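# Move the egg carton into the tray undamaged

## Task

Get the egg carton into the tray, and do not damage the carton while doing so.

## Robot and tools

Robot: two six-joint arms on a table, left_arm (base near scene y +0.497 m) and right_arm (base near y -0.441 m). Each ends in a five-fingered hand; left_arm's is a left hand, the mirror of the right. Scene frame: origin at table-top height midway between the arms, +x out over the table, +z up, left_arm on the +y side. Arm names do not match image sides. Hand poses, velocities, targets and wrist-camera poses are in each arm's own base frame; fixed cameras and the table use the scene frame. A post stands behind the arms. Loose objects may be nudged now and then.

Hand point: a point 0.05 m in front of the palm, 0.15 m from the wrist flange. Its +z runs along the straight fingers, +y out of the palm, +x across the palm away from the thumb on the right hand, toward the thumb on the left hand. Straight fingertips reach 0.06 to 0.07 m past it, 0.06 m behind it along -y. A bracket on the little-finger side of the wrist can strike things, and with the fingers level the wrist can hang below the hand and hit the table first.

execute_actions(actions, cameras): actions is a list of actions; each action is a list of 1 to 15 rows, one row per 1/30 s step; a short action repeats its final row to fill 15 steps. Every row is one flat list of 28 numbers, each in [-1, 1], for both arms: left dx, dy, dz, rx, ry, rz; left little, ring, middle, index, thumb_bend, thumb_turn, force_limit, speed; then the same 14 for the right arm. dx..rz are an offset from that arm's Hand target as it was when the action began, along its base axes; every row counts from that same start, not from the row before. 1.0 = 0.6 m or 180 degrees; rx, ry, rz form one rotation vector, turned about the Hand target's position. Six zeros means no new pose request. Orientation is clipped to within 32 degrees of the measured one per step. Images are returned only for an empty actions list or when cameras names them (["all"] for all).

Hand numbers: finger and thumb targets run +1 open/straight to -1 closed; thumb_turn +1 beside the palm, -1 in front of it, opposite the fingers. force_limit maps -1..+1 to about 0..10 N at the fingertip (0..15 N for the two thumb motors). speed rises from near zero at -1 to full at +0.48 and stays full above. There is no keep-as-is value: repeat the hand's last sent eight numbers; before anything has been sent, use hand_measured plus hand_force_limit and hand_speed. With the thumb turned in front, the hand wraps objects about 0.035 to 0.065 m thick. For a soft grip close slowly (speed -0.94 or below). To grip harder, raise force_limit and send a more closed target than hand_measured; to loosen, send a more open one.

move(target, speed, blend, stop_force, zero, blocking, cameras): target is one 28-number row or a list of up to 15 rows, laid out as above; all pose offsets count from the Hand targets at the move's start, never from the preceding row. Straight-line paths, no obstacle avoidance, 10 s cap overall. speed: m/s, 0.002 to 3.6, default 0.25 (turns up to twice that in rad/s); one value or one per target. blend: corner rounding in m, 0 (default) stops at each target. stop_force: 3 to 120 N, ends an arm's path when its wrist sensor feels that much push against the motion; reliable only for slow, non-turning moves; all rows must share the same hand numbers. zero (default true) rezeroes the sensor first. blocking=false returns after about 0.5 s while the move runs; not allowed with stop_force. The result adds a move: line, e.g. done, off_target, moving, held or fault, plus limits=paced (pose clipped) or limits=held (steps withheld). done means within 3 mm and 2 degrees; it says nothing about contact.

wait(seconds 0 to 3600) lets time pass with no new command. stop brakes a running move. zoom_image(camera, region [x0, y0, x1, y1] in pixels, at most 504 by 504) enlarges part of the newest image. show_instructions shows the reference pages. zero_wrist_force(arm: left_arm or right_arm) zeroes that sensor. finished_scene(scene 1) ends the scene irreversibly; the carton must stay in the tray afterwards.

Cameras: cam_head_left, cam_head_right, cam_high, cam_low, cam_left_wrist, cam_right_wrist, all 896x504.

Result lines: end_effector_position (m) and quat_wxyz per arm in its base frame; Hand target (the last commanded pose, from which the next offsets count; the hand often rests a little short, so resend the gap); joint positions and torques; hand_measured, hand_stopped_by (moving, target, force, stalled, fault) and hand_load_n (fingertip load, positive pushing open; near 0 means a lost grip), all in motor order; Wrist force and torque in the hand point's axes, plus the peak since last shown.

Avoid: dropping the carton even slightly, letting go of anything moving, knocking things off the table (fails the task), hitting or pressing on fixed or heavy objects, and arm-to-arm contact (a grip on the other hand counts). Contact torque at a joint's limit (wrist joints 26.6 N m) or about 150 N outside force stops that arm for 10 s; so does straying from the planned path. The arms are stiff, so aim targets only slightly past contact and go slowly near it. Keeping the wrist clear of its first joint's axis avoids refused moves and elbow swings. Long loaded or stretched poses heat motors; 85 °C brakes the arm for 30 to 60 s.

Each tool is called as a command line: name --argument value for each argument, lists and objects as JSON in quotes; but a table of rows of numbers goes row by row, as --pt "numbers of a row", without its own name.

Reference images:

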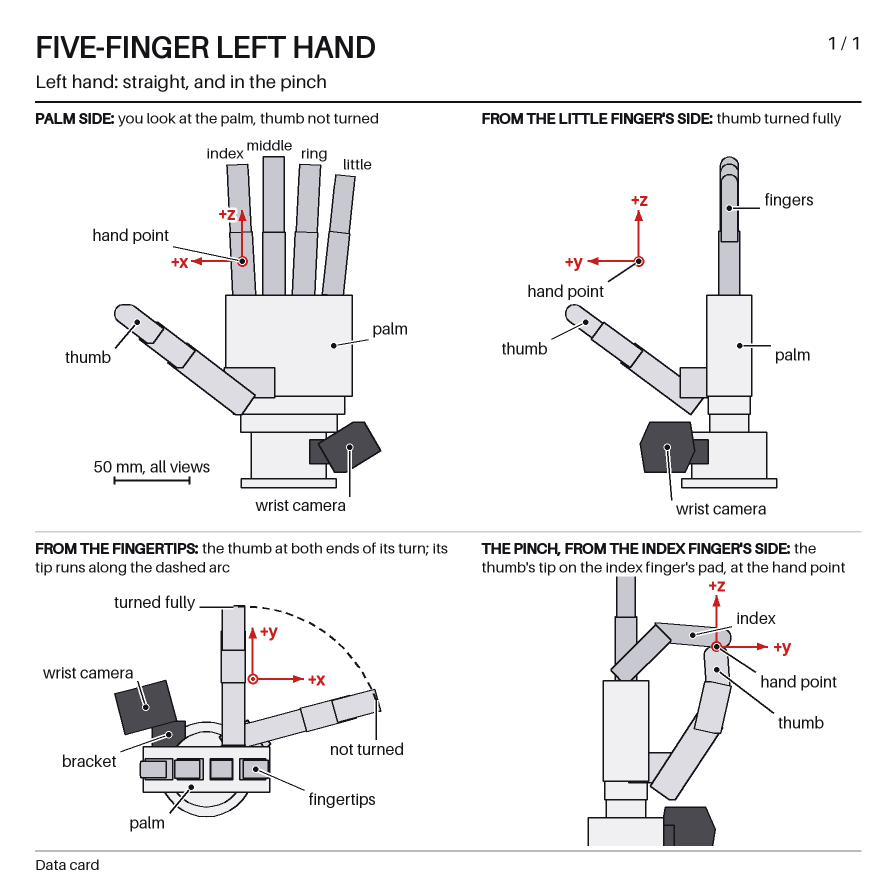

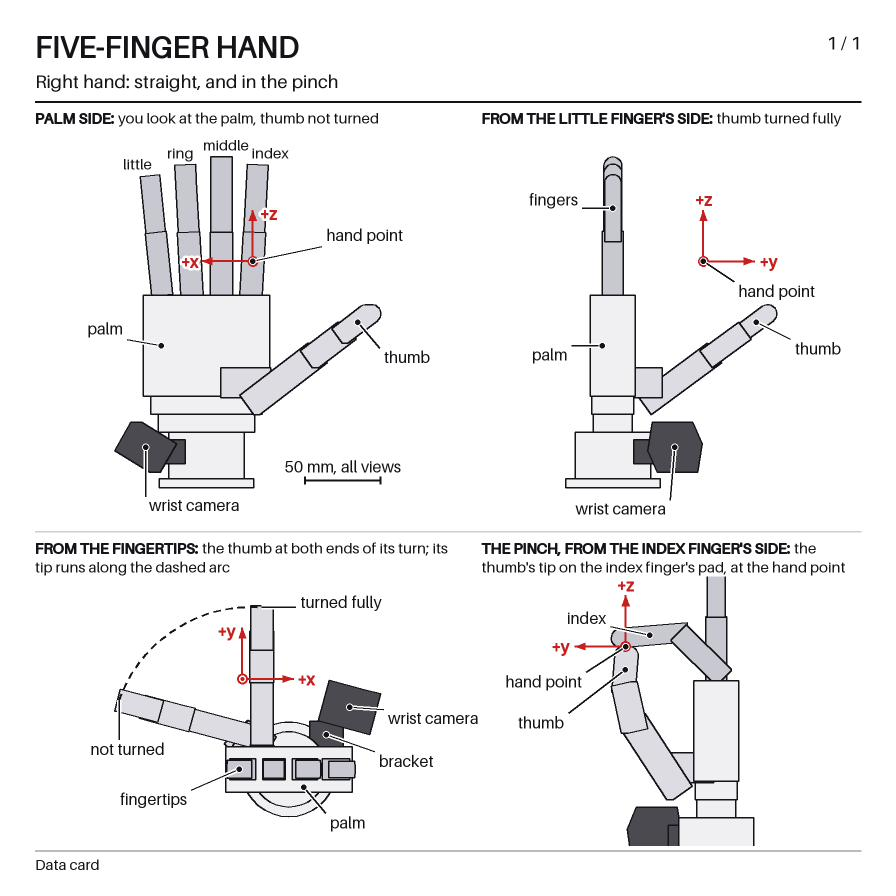

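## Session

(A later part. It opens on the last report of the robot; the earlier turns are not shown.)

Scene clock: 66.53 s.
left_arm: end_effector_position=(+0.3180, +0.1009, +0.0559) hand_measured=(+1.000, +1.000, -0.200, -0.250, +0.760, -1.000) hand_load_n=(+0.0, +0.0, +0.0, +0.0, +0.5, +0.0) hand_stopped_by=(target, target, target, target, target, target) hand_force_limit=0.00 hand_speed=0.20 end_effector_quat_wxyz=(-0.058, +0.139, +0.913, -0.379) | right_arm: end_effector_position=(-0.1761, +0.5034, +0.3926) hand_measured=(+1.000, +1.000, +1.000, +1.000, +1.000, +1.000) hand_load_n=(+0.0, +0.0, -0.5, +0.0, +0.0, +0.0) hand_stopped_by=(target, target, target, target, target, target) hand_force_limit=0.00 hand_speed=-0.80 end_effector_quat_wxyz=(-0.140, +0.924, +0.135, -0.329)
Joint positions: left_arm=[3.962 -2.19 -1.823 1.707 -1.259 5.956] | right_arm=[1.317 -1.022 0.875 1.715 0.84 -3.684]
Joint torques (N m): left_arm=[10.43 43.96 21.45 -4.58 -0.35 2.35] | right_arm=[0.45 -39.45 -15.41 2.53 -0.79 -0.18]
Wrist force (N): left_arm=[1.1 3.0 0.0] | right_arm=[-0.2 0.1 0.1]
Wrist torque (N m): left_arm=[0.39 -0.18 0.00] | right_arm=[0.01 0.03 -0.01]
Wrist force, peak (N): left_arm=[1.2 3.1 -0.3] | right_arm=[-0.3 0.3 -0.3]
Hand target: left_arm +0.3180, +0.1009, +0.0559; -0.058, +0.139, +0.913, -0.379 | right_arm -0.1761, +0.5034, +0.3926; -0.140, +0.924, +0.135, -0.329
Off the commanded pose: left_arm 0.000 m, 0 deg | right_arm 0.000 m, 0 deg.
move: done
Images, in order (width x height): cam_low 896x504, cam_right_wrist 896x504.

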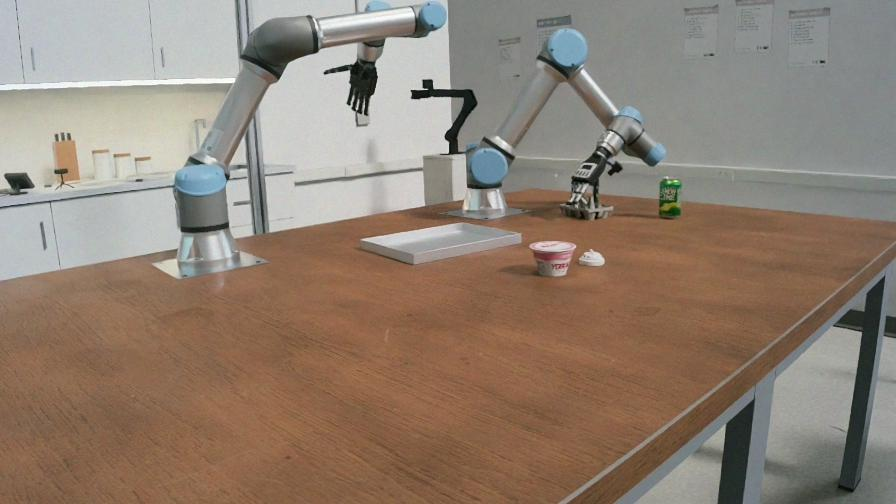

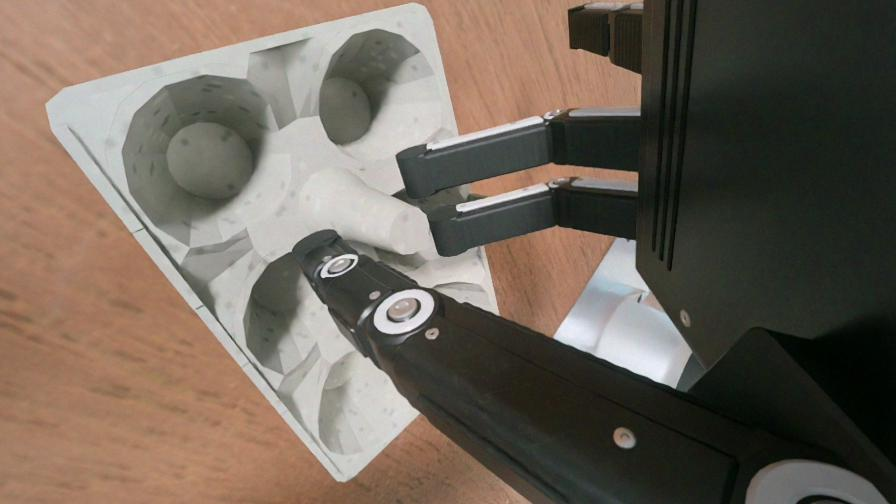

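move --target '[0,0,0,0,0,0,1,1,-0.20,-0.25,0.3,-1,-0.74,-0.94,0,0,0,0,0,0,1,1,1,1,1,1,0,-0.8]' --speed 0.03 --cameras '["cam_right_wrist","cam_low"]'

zoom_image --camera "cam_right_wrist" --region '[200, 80, 500, 330]'

Scene clock: 74.73 s.
left_arm: end_effector_position=(+0.3180, +0.1009, +0.0559) hand_measured=(+1.000, +1.000, -0.200, -0.250, +0.476, -1.000) hand_load_n=(+0.0, +0.0, +0.5, +0.0, +2.0, +0.5) hand_stopped_by=(target, target, target, target, force, target) hand_force_limit=-0.74 hand_speed=-0.94 end_effector_quat_wxyz=(-0.058, +0.139, +0.913, -0.379) | right_arm: end_effector_position=(-0.1761, +0.5034, +0.3926) hand_measured=(+1.000, +1.000, +1.000, +1.000, +1.000, +1.000) hand_load_n=(+0.0, +0.0, +0.0, +0.0, +0.0, +0.0) hand_stopped_by=(target, target, target, target, target, target) hand_force_limit=0.00 hand_speed=-0.80 end_effector_quat_wxyz=(-0.140, +0.924, +0.135, -0.329)
Joint positions: left_arm=[3.962 -2.19 -1.823 1.707 -1.259 5.956] | right_arm=[1.317 -1.022 0.875 1.715 0.84 -3.684]
Joint torques (N m): left_arm=[6.5 43.35 21.17 -4.45 0.84 0.11] | right_arm=[0 -39.17 -16.2 2.54 -0.68 -0.25]
Wrist force (N): left_arm=[0.8 2.4 -1.0] | right_arm=[-0.2 0.1 0.0]
Wrist torque (N m): left_arm=[0.39 -0.16 0.00] | right_arm=[0.02 0.03 -0.01]
Wrist force, peak (N): left_arm=[1.1 3.1 -0.3] | right_arm=[-0.4 0.2 0.1]
Hand target: left_arm +0.3180, +0.1009, +0.0559; -0.058, +0.139, +0.913, -0.379 | right_arm -0.1761, +0.5034, +0.3926; -0.140, +0.924, +0.135, -0.329
Off the commanded pose: left_arm 0.000 m, 0 deg | right_arm 0.000 m, 0 deg.
move: done
Images, in order (width x height): cam_low 896x504, cam_right_wrist 896x504.

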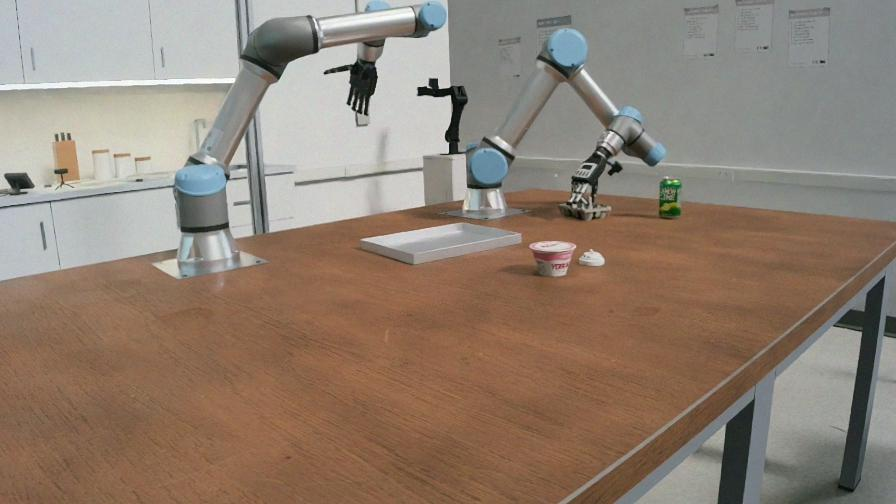

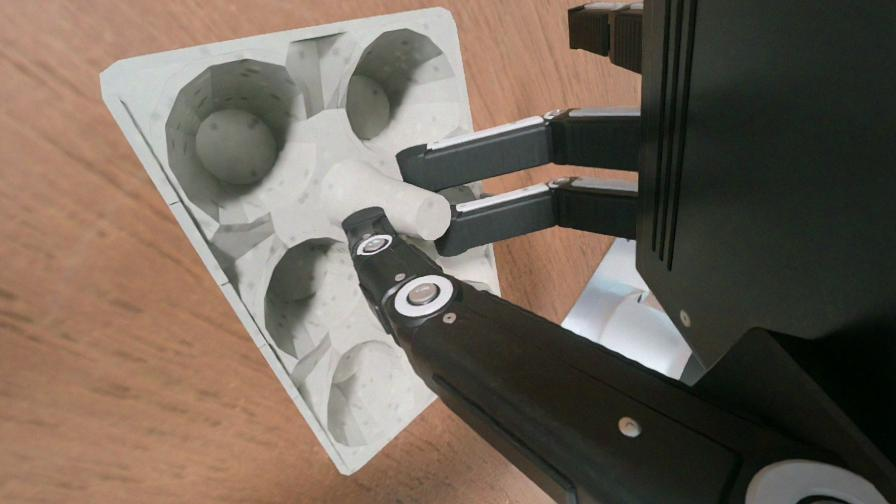

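Scaled by 1.680 from the camera's image (finer frame: 1280x720).

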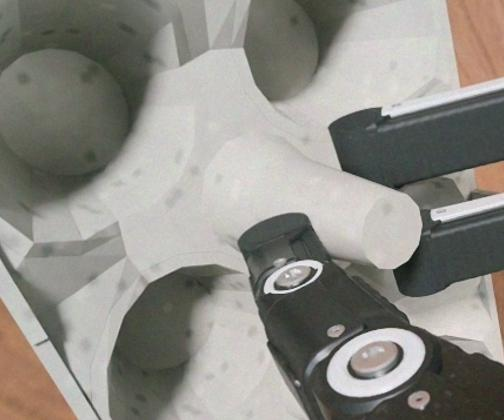

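move --target '[0,0,0.05,0,0,0,1,1,-0.20,-0.25,0.3,-1,-0.74,-0.94,0,0,0,0,0,0,1,1,1,1,1,1,0,-0.8]' --speed 0.03 --cameras '["cam_right_wrist","cam_low","cam_high"]'

zoom_image --camera "cam_right_wrist" --region '[200, 80, 500, 330]'

zoom_image --camera "cam_low" --region '[540, 130, 660, 230]'

Scene clock: 77.10 s.
left_arm: end_effector_position=(+0.3180, +0.1009, +0.0861) hand_measured=(+1.000, +1.000, -0.200, -0.250, +0.476, -1.000) hand_load_n=(+0.0, +0.0, +1.5, +0.0, +1.0, +0.0) hand_stopped_by=(target, target, target, target, force, target) hand_force_limit=-0.74 hand_speed=-0.94 end_effector_quat_wxyz=(-0.058, +0.139, +0.913, -0.379) end_effector_velocity=(+0.001, +0.001, -0.002) end_effector_angular_velocity=(+0.003, -0.003, -0.001) | right_arm: end_effector_position=(-0.1761, +0.5034, +0.3926) hand_measured=(+1.000, +1.000, +1.000, +1.000, +1.000, +1.000) hand_load_n=(+0.0, +0.0, +0.0, +0.0, +0.0, +0.0) hand_stopped_by=(target, target, target, target, target, target) hand_force_limit=0.00 hand_speed=-0.80 end_effector_quat_wxyz=(-0.140, +0.924, +0.135, -0.329)
Joint positions: left_arm=[3.962 -2.136 -1.811 1.642 -1.259 5.956] | right_arm=[1.317 -1.022 0.875 1.715 0.84 -3.684]
Joint velocities: left_arm=[0 -0.004 0.001 0.006 -0.001 0.001] | right_arm=[within noise]
Joint torques (N m): left_arm=[5.08 22.15 13.22 -1.23 1.03 -1.14] | right_arm=[0.7 -39.96 -14.6 2.44 -0.77 -0.42]
Wrist force (N): left_arm=[0.8 3.2 -0.1] | right_arm=[-0.2 0.2 0.1]
Wrist torque (N m): left_arm=[0.44 -0.10 0.00] | right_arm=[0.03 0.03 0.00]
Wrist force, peak (N): left_arm=[0.9 3.3 0.1] | right_arm=[-0.3 0.3 -0.1]
Hand target: left_arm +0.3180, +0.1009, +0.0859; -0.058, +0.139, +0.913, -0.379 | right_arm -0.1761, +0.5034, +0.3926; -0.140, +0.924, +0.135, -0.329
Off the commanded pose: left_arm 0.000 m, 0 deg | right_arm 0.000 m, 0 deg.
move: done
Images, in order (width x height): cam_high 896x504, cam_low 896x504, cam_right_wrist 896x504.

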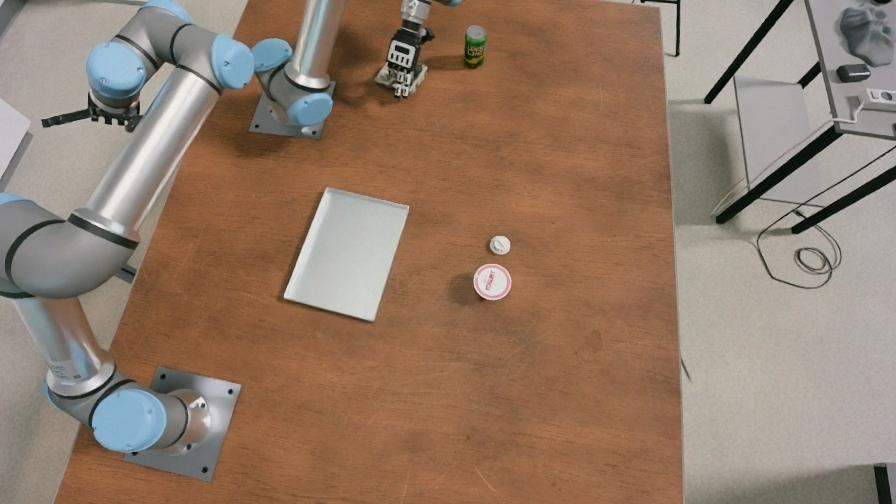

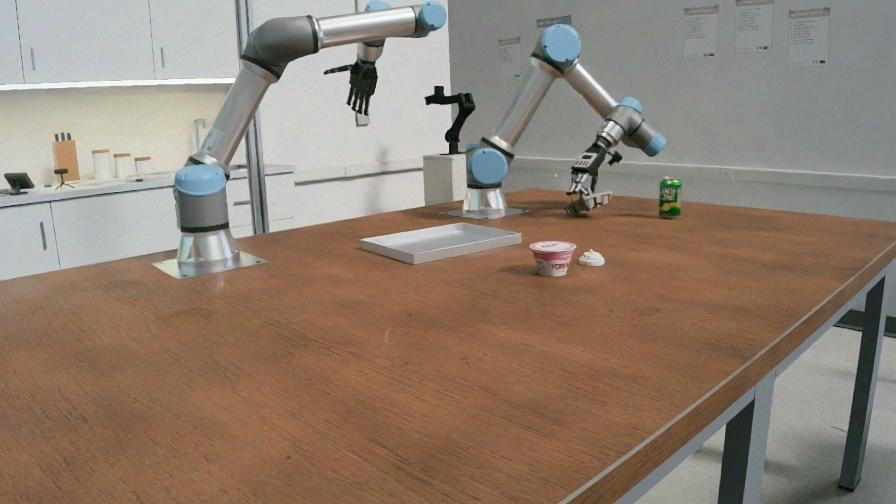

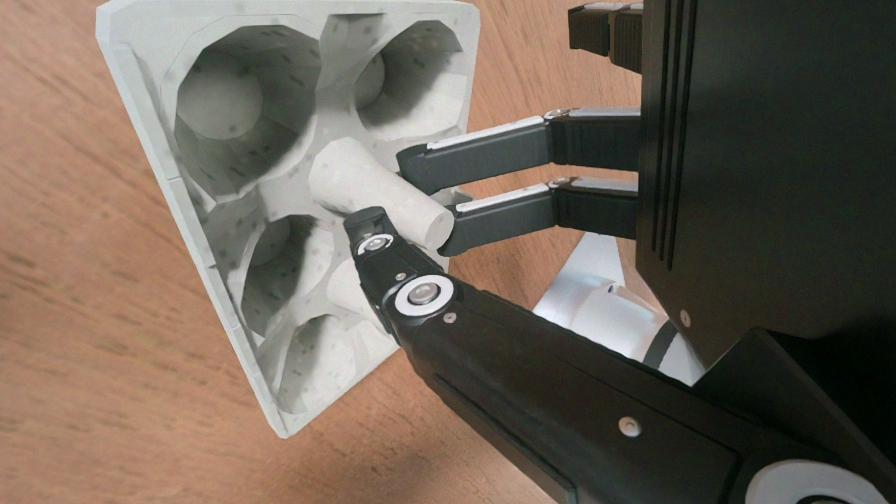

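Scaled by 1.680 from the camera's image (finer frame: 1280x720).

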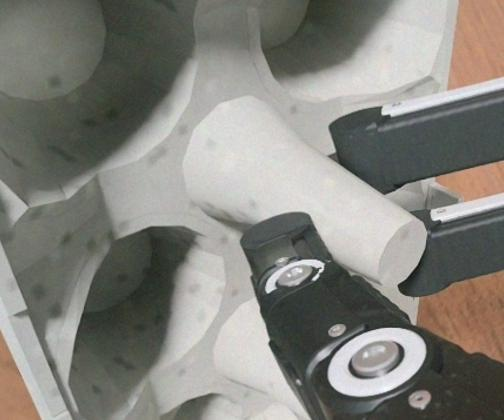

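Scaled by 4.200 from the camera's image (finer frame: 1280x720).

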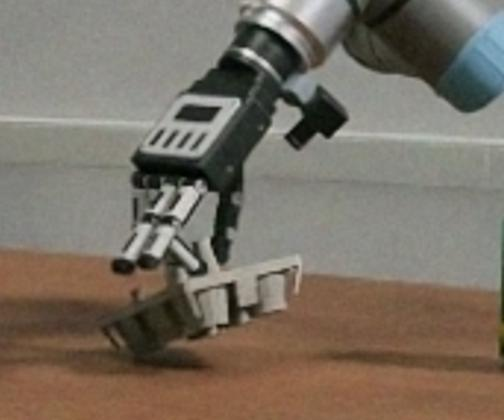

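move --target '[0,0,-0.0508,0,0,0,1,1,-0.20,-0.25,0.3,-1,-0.74,-0.94,0,0,0,0,0,0,1,1,1,1,1,1,0,-0.8]' --speed 0.03

move --target '[0,0,0,0,0,0,1,1,-0.20,-0.25,0.2,-1,-0.44,-0.94,0,0,0,0,0,0,1,1,1,1,1,1,0,-0.8]' --speed 0.03 --cameras '["cam_right_wrist","cam_low"]'

zoom_image --camera "cam_low" --region '[540, 130, 660, 230]'

Scene clock: 82.20 s.
left_arm: end_effector_position=(+0.3180, +0.1009, +0.0553) hand_measured=(+1.000, +1.000, -0.200, -0.250, +0.476, -1.000) hand_load_n=(+0.0, +0.0, +0.5, +0.0, +1.5, +0.0) hand_stopped_by=(target, target, target, target, force, target) hand_force_limit=-0.74 hand_speed=-0.94 end_effector_quat_wxyz=(-0.058, +0.139, +0.913, -0.379) end_effector_velocity=(+0.000, +0.000, +0.002) end_effector_angular_velocity=(-0.001, +0.001, +0.000) | right_arm: end_effector_position=(-0.1761, +0.5034, +0.3926) hand_measured=(+1.000, +1.000, +1.000, +1.000, +1.000, +1.000) hand_load_n=(+0.0, +0.0, +0.0, +0.0, +0.0, +0.0) hand_stopped_by=(target, target, target, target, target, target) hand_force_limit=0.00 hand_speed=-0.80 end_effector_quat_wxyz=(-0.140, +0.924, +0.135, -0.329)
Joint positions: left_arm=[3.962 -2.191 -1.823 1.709 -1.259 5.956] | right_arm=[1.317 -1.022 0.875 1.715 0.84 -3.684]
Joint velocities: left_arm=[0 0.004 0 -0.006 0 0] | right_arm=[within noise]
Joint torques (N m): left_arm=[2.95 42.85 9.05 -4.48 -0.06 -2.2] | right_arm=[1.35 -39.72 -14.49 2.58 -0.84 -0.44]
Wrist force (N): left_arm=[0.9 2.2 -1.8] | right_arm=[-0.2 0.1 -0.1]
Wrist torque (N m): left_arm=[0.38 -0.19 0.01] | right_arm=[0.02 0.04 -0.01]
Wrist force, peak (N): left_arm=[1.0 3.4 -0.1] | right_arm=[-0.3 0.3 0.1]
Hand target: left_arm +0.3180, +0.1009, +0.0555; -0.058, +0.139, +0.913, -0.379 | right_arm -0.1761, +0.5034, +0.3926; -0.140, +0.924, +0.135, -0.329
Off the commanded pose: left_arm 0.000 m, 0 deg | right_arm 0.000 m, 0 deg.
move: done

Scene clock: 82.87 s.
left_arm: end_effector_position=(+0.3180, +0.1009, +0.0555) hand_measured=(+1.000, +1.000, -0.200, -0.250, +0.440, -1.000) hand_load_n=(+0.0, +0.0, +1.5, +0.0, +4.0, +0.0) hand_stopped_by=(target, target, target, target, force, target) hand_force_limit=-0.44 hand_speed=-0.94 end_effector_quat_wxyz=(-0.058, +0.139, +0.913, -0.379) | right_arm: end_effector_position=(-0.1761, +0.5034, +0.3926) hand_measured=(+1.000, +1.000, +1.000, +1.000, +1.000, +1.000) hand_load_n=(+0.0, +0.0, +0.0, +0.0, +0.0, +0.0) hand_stopped_by=(target, target, target, target, target, target) hand_force_limit=0.00 hand_speed=-0.80 end_effector_quat_wxyz=(-0.140, +0.924, +0.135, -0.329)
Joint positions: left_arm=[3.962 -2.191 -1.823 1.708 -1.259 5.956] | right_arm=[1.317 -1.022 0.875 1.715 0.84 -3.684]
Joint torques (N m): left_arm=[3.26 43.41 20.84 -4.29 -0.18 -2.46] | right_arm=[0.15 -39.62 -15.36 2.6 -0.66 -0.45]
Wrist force (N): left_arm=[1.2 2.0 -2.5] | right_arm=[-0.2 0.1 0.0]
Wrist torque (N m): left_arm=[0.41 -0.24 0.03] | right_arm=[0.02 0.03 0.00]
Wrist force, peak (N): left_arm=[1.0 2.0 -2.9] | right_arm=[-0.3 0.2 0.0]
Hand target: left_arm +0.3180, +0.1009, +0.0555; -0.058, +0.139, +0.913, -0.379 | right_arm -0.1761, +0.5034, +0.3926; -0.140, +0.924, +0.135, -0.329
Off the commanded pose: left_arm 0.000 m, 0 deg | right_arm 0.000 m, 0 deg.
move: done
Images, in order (width x height): cam_low 896x504, cam_right_wrist 896x504.

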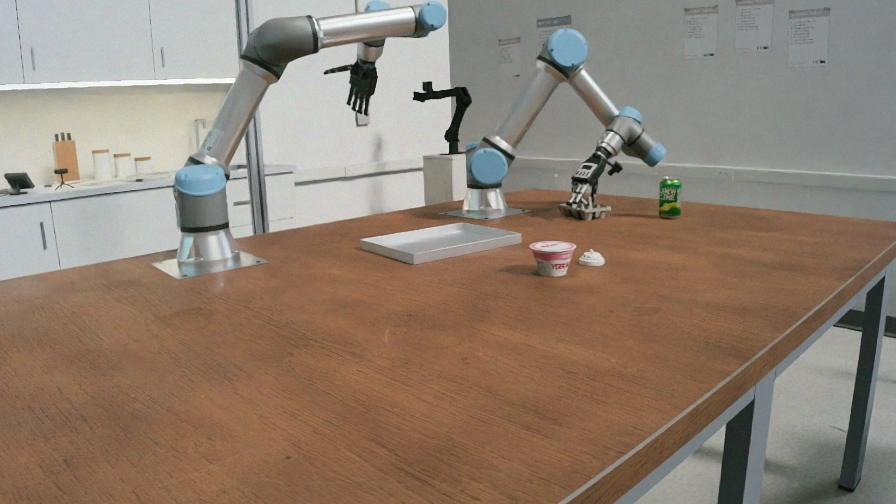

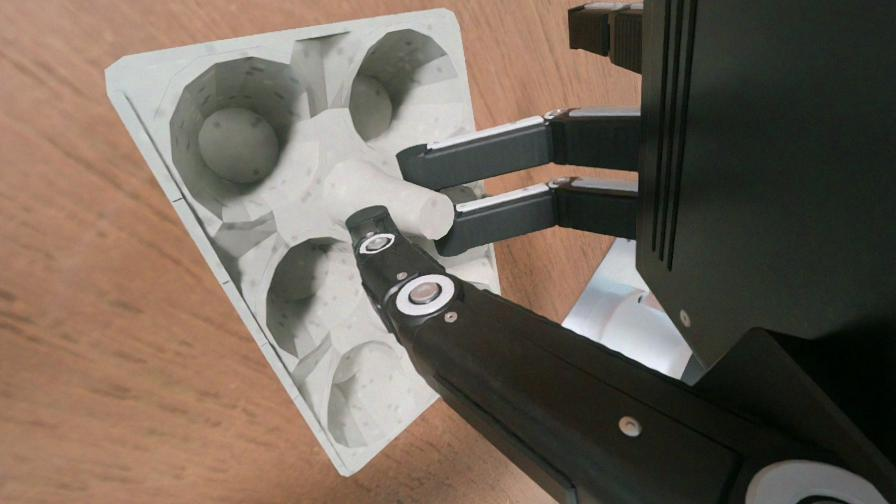

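Scaled by 4.200 from the camera's image (finer frame: 1280x720).

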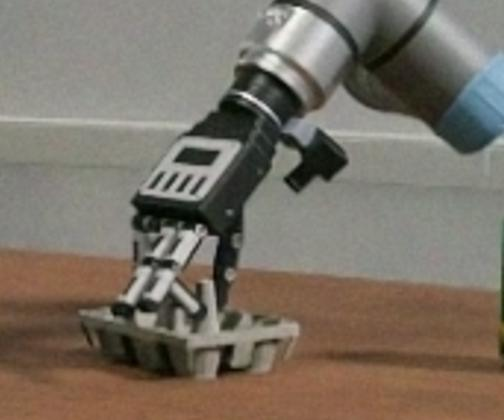

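move --target '[0,0,0.058,0,0,0,1,1,-0.20,-0.25,0.2,-1,-0.44,-0.94,0,0,0,0,0,0,1,1,1,1,1,1,0,-0.8]' --speed 0.04 --cameras '["cam_right_wrist","cam_low"]'

zoom_image --camera "cam_low" --region '[540, 130, 660, 230]'

Scene clock: 84.83 s.
left_arm: end_effector_position=(+0.3181, +0.1009, +0.0903) hand_measured=(+1.000, +1.000, -0.200, -0.250, +0.440, -1.000) hand_load_n=(+0.0, +0.0, +3.0, +0.0, +2.5, +0.5) hand_stopped_by=(target, target, target, target, force, target) hand_force_limit=-0.44 hand_speed=-0.94 end_effector_quat_wxyz=(-0.058, +0.139, +0.913, -0.379) | right_arm: end_effector_position=(-0.1761, +0.5034, +0.3926) hand_measured=(+1.000, +1.000, +1.000, +1.000, +1.000, +1.000) hand_load_n=(+0.0, +0.0, +0.0, +0.0, +0.0, +0.0) hand_stopped_by=(target, target, target, target, target, target) hand_force_limit=0.00 hand_speed=-0.80 end_effector_quat_wxyz=(-0.140, +0.924, +0.135, -0.329)
Joint positions: left_arm=[3.962 -2.128 -1.809 1.632 -1.259 5.956] | right_arm=[1.317 -1.022 0.875 1.715 0.84 -3.684]
Joint torques (N m): left_arm=[1.18 25.25 8.49 -1.32 -0.19 -2.13] | right_arm=[-0.07 -39.65 -15.52 2.56 -0.71 -0.45]
Wrist force (N): left_arm=[0.7 3.1 0.0] | right_arm=[-0.1 0.2 -0.2]
Wrist torque (N m): left_arm=[0.43 -0.09 0.00] | right_arm=[0.04 0.02 0.01]
Wrist force, peak (N): left_arm=[1.1 3.4 0.1] | right_arm=[-0.4 0.1 -0.1]
Hand target: left_arm +0.3180, +0.1009, +0.0903; -0.058, +0.139, +0.913, -0.379 | right_arm -0.1761, +0.5034, +0.3926; -0.140, +0.924, +0.135, -0.329
Off the commanded pose: left_arm 0.000 m, 0 deg | right_arm 0.000 m, 0 deg.
move: done
Images, in order (width x height): cam_low 896x504, cam_right_wrist 896x504.

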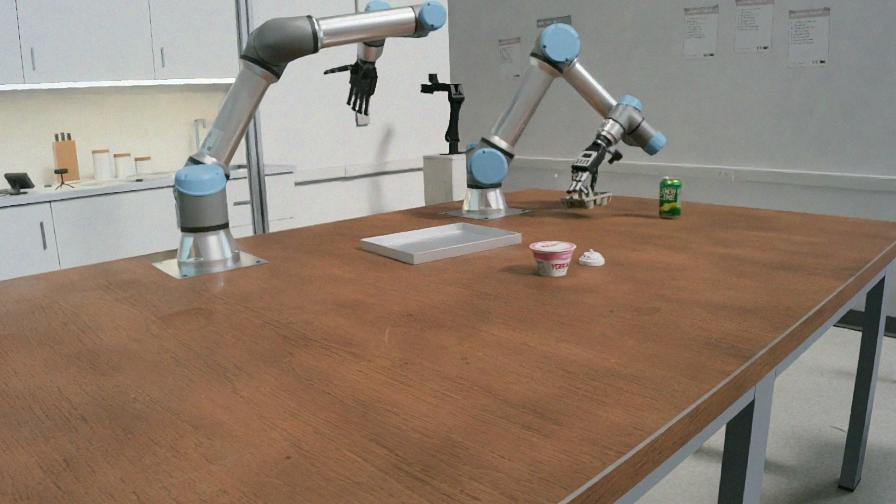

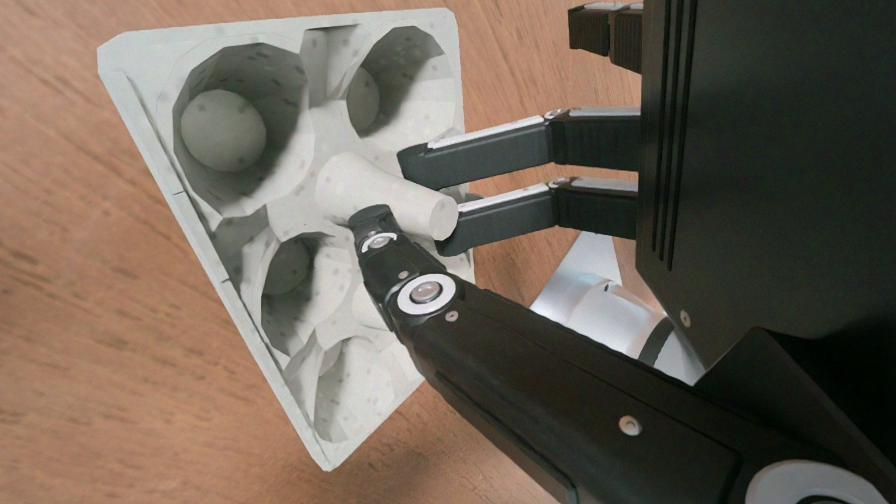

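Scaled by 4.200 from the camera's image (finer frame: 1280x720).

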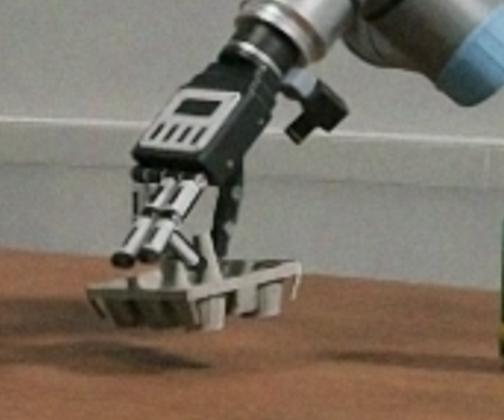

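move --pt "0 0 0.133 0 0 0 1 1 -0.20 -0.25 0.2 -1 -0.44 -0.94 0 -0.25 0 0 0 0 1 1 1 1 1 1 0 -0.8" --pt "-0.02 -0.485 0.15 0 0 0 1 1 -0.20 -0.25 0.2 -1 -0.44 -0.94 0 -0.25 0 0 0 0 1 1 1 1 1 1 0 -0.8" --pt "-0.0467 -0.9682 0.1 0 0 0 1 1 -0.20 -0.25 0.2 -1 -0.44 -0.94 0 -0.25 0 0 0 0 1 1 1 1 1 1 0 -0.8" --speed '[0.08,0.18,0.18]' --blend '[0.03,0.1,0]' --cameras '["all"]'

zoom_image --camera "cam_low" --region '[360, 130, 560, 290]'

Scene clock: 99.70 s.
left_arm: end_effector_position=(+0.2900, -0.4800, +0.1502) hand_measured=(+1.000, +1.000, -0.200, -0.250, +0.440, -1.000) hand_load_n=(+0.0, +0.0, +3.0, +0.0, +2.5, +0.0) hand_stopped_by=(target, target, target, target, force, target) hand_force_limit=-0.44 hand_speed=-0.94 end_effector_quat_wxyz=(-0.058, +0.139, +0.913, -0.379) | right_arm: end_effector_position=(-0.1761, +0.3534, +0.3926) hand_measured=(+1.000, +1.000, +1.000, +1.000, +1.000, +1.000) hand_load_n=(+0.0, +0.0, +0.0, +0.0, +0.0, +0.0) hand_stopped_by=(target, target, target, target, target, target) hand_force_limit=0.00 hand_speed=-0.80 end_effector_quat_wxyz=(-0.140, +0.924, +0.135, -0.329)
Joint positions: left_arm=[2.619 -2.116 -1.376 2.137 -0.808 4.406] | right_arm=[1.212 -1.429 1.455 1.636 0.845 -3.824]
Joint torques (N m): left_arm=[-5.92 37.75 26.78 -2.21 2.29 -1.18] | right_arm=[10.82 -16.06 -22.39 1.74 -1.81 1.52]
Wrist force (N): left_arm=[1.4 3.5 -0.8] | right_arm=[-0.5 0.7 0.0]
Wrist torque (N m): left_arm=[0.54 -0.22 -0.08] | right_arm=[0.10 0.07 0.11]
Wrist force, peak (N): left_arm=[1.6 3.7 -0.8] | right_arm=[-0.6 1.0 0.0]
Hand target: left_arm +0.2900, -0.4800, +0.1503; -0.058, +0.139, +0.913, -0.379 | right_arm -0.1761, +0.3534, +0.3926; -0.140, +0.924, +0.135, -0.329
Off the commanded pose: left_arm 0.000 m, 0 deg | right_arm 0.000 m, 0 deg.
move: done
cam_left_wrist: T_world_to_cam=[[-0.43918, -0.61139, 0.65827, -0.26361], [-0.63351, 0.73029, 0.25561, 0.48814], [-0.63701, -0.30476, -0.70805, 0.25807]] pos_world=[0.35786, -0.439, 0.23148]
cam_right_wrist: T_world_to_cam=[[0.40566, -0.77053, -0.49165, 0.53029], [-0.23846, -0.60849, 0.75689, -0.127], [-0.88237, -0.1898, -0.43058, 0.19126]] pos_world=[-0.07664, 0.36762, 0.4392]

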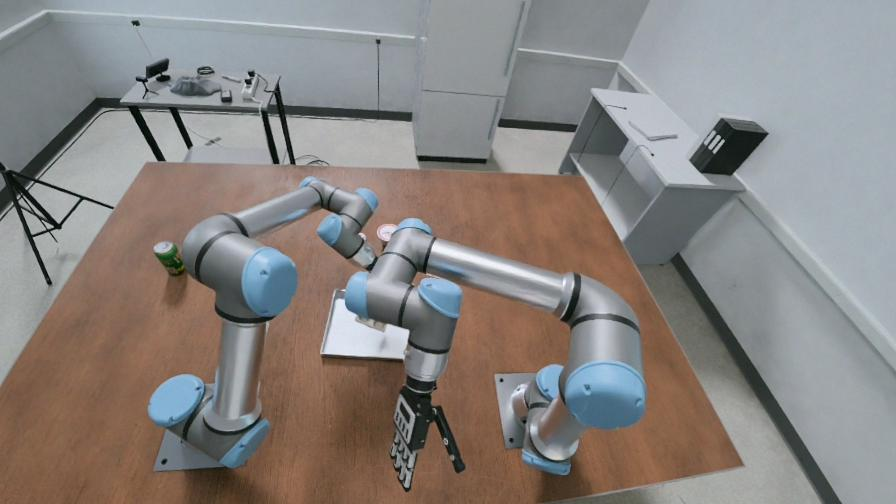

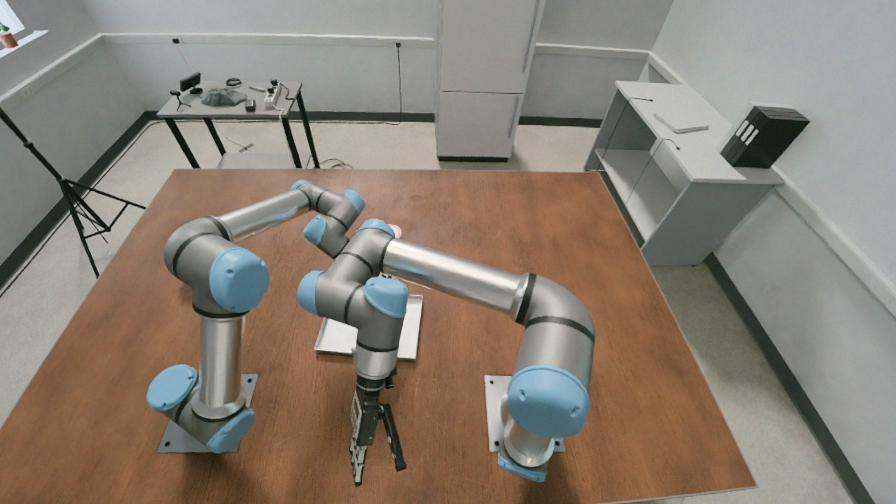

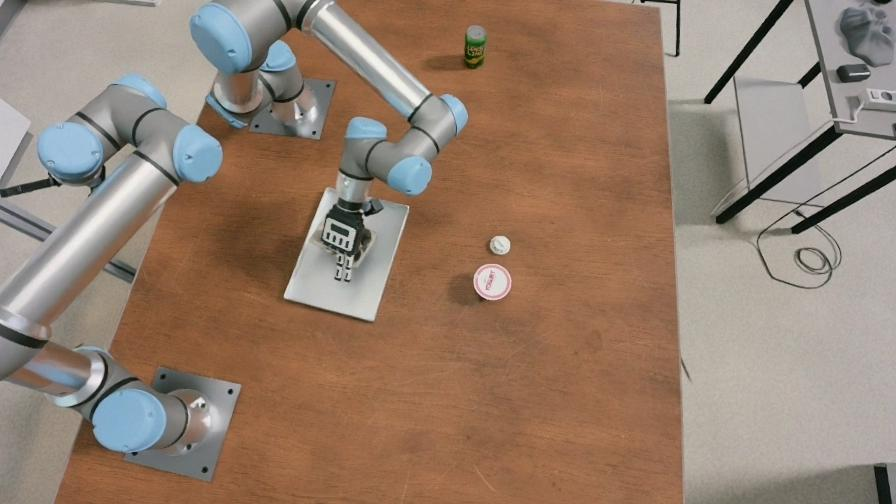

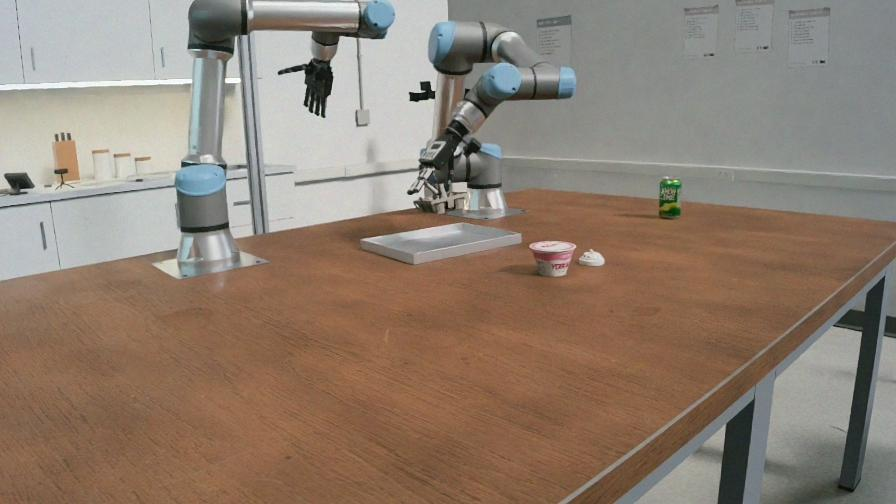

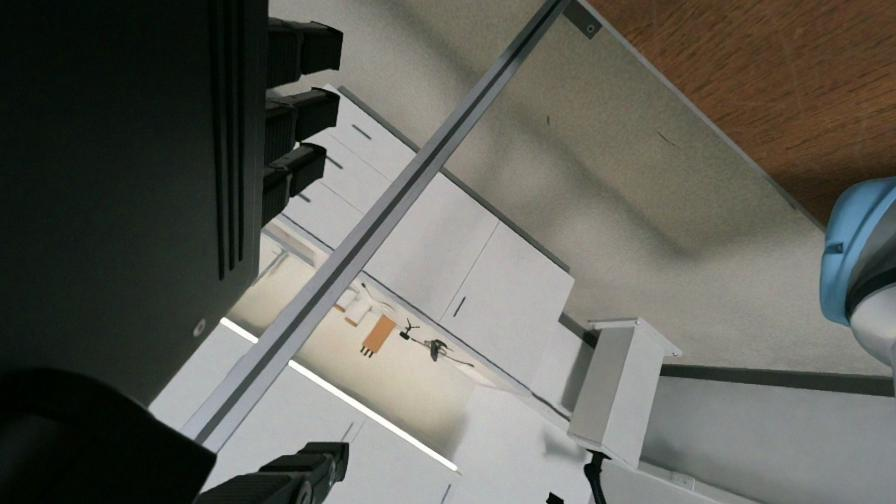

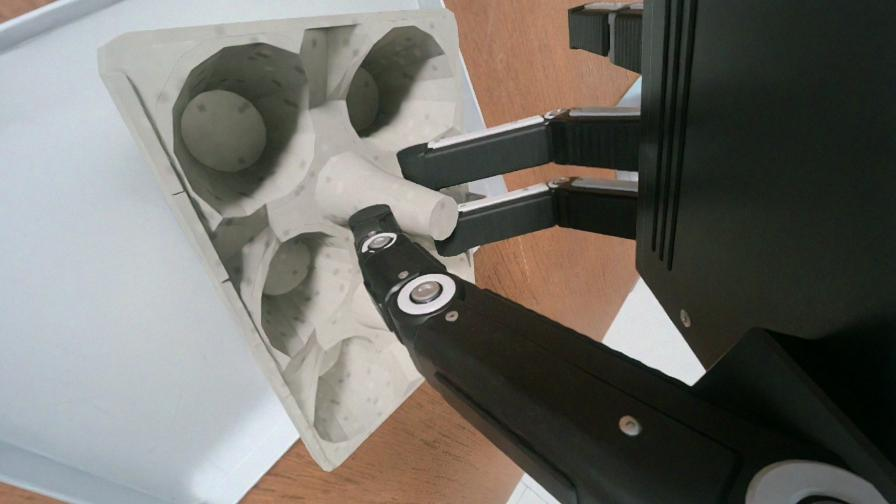

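Scaled by 2.520 from the camera's image (finer frame: 1280x720).

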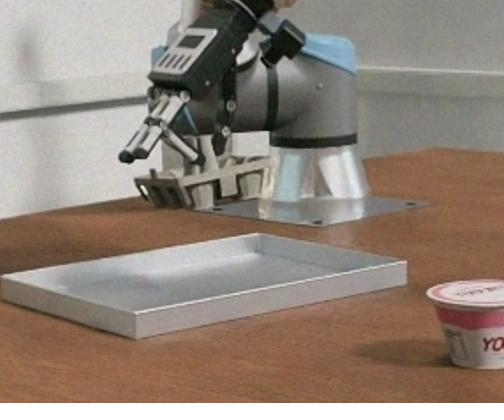

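move --target '[0,0,-0.1172,-0.0134,0.0288,0.0091,1,1,-0.20,-0.25,0.2,-1,-0.44,-0.94,0,0,0,0,0,0,1,1,1,1,1,1,0,-0.8]' --speed 0.08 --cameras '["cam_high","cam_low","cam_right_wrist"]'

zoom_image --camera "cam_low" --region '[360, 130, 560, 290]'

zoom_image --camera "cam_high" --region '[270, 170, 430, 330]'

Scene clock: 108.70 s.
left_arm: end_effector_position=(+0.2900, -0.4799, +0.0799) hand_measured=(+1.000, +1.000, -0.200, -0.250, +0.440, -1.000) hand_load_n=(+0.0, +0.0, +3.0, +0.0, +2.0, +0.0) hand_stopped_by=(target, target, target, target, force, target) hand_force_limit=-0.44 hand_speed=-0.94 end_effector_quat_wxyz=(-0.091, +0.110, +0.903, -0.405) end_effector_velocity=(+0.000, +0.000, +0.002) end_effector_angular_velocity=(+0.003, +0.000, +0.000) | right_arm: end_effector_position=(-0.1761, +0.3534, +0.3926) hand_measured=(+1.000, +1.000, +1.000, +1.000, +1.000, +1.000) hand_load_n=(+0.0, +0.0, +0.0, +0.0, +0.5, -0.5) hand_stopped_by=(target, target, target, target, target, target) hand_force_limit=0.00 hand_speed=-0.80 end_effector_quat_wxyz=(-0.140, +0.924, +0.135, -0.329)
Joint positions: left_arm=[2.655 -2.215 -1.458 2.268 -0.728 4.393] | right_arm=[1.212 -1.429 1.455 1.636 0.845 -3.824]
Joint velocities: left_arm=[-0.001 0.002 0.002 -0.005 -0.003 -0.001] | right_arm=[within noise]
Joint torques (N m): left_arm=[-12.26 49.71 25.06 -4.23 -0.39 -1.25] | right_arm=[11.61 -16.27 -22.69 1.66 -1.89 1.51]
Wrist force (N): left_arm=[1.2 3.5 -1.0] | right_arm=[-0.4 0.7 0.1]
Wrist torque (N m): left_arm=[0.53 -0.16 -0.02] | right_arm=[0.10 0.06 0.12]
Wrist force, peak (N): left_arm=[0.9 4.4 -0.5] | right_arm=[-0.6 0.9 0.3]
Hand target: left_arm +0.2900, -0.4800, +0.0799; -0.090, +0.110, +0.903, -0.405 | right_arm -0.1761, +0.3534, +0.3926; -0.140, +0.924, +0.135, -0.329
Off the commanded pose: left_arm 0.000 m, 0 deg | right_arm 0.000 m, 0 deg.
move: done
cam_right_wrist: T_world_to_cam=[[0.40566, -0.77053, -0.49165, 0.53029], [-0.23846, -0.60849, 0.75689, -0.127], [-0.88237, -0.1898, -0.43058, 0.19126]] pos_world=[-0.07664, 0.36762, 0.4392]

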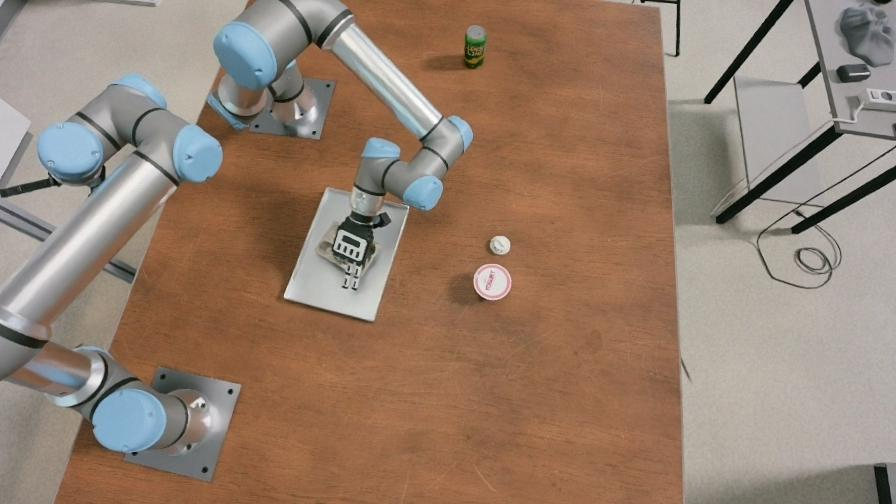

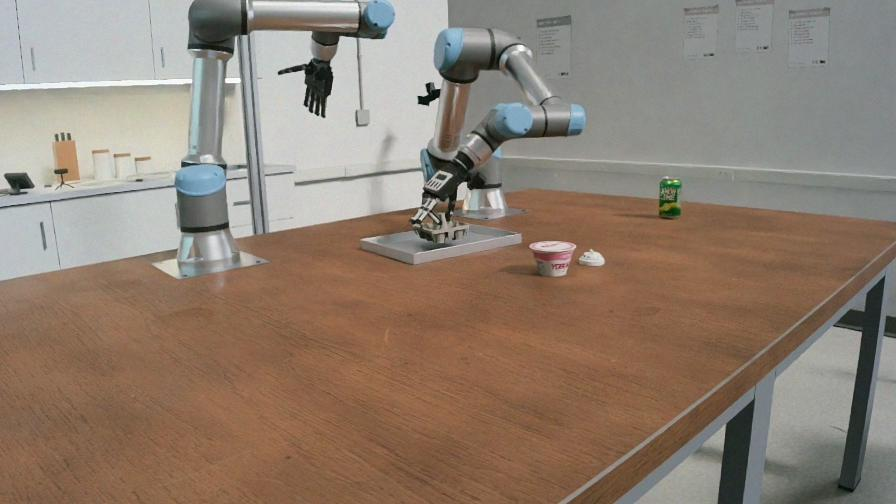

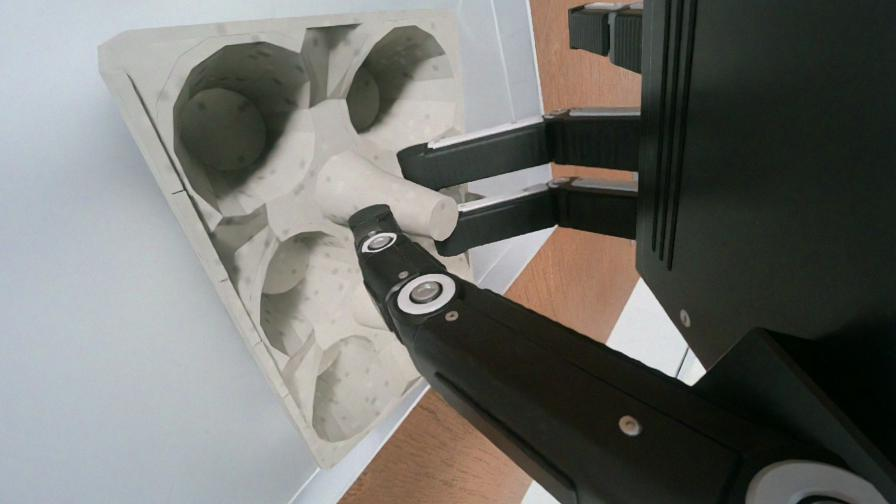

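Scaled by 2.520 from the camera's image (finer frame: 1280x720).

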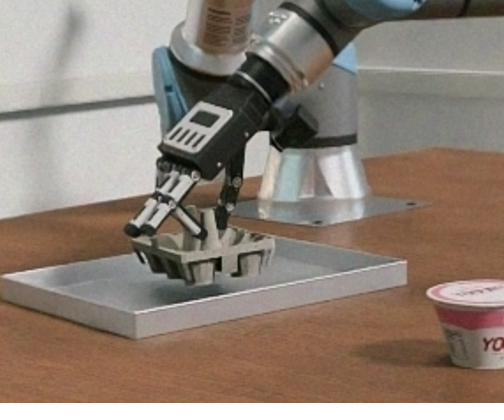

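Scaled by 3.150 from the camera's image (finer frame: 1280x720).

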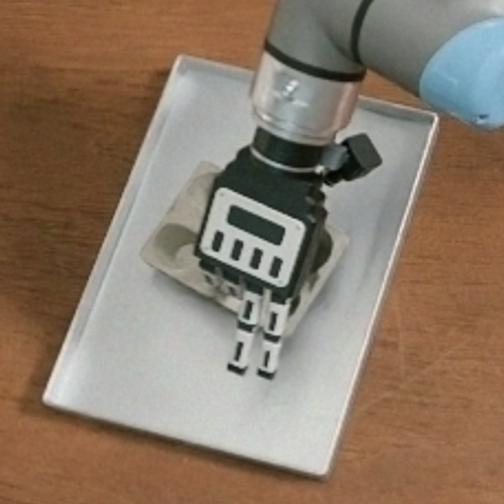

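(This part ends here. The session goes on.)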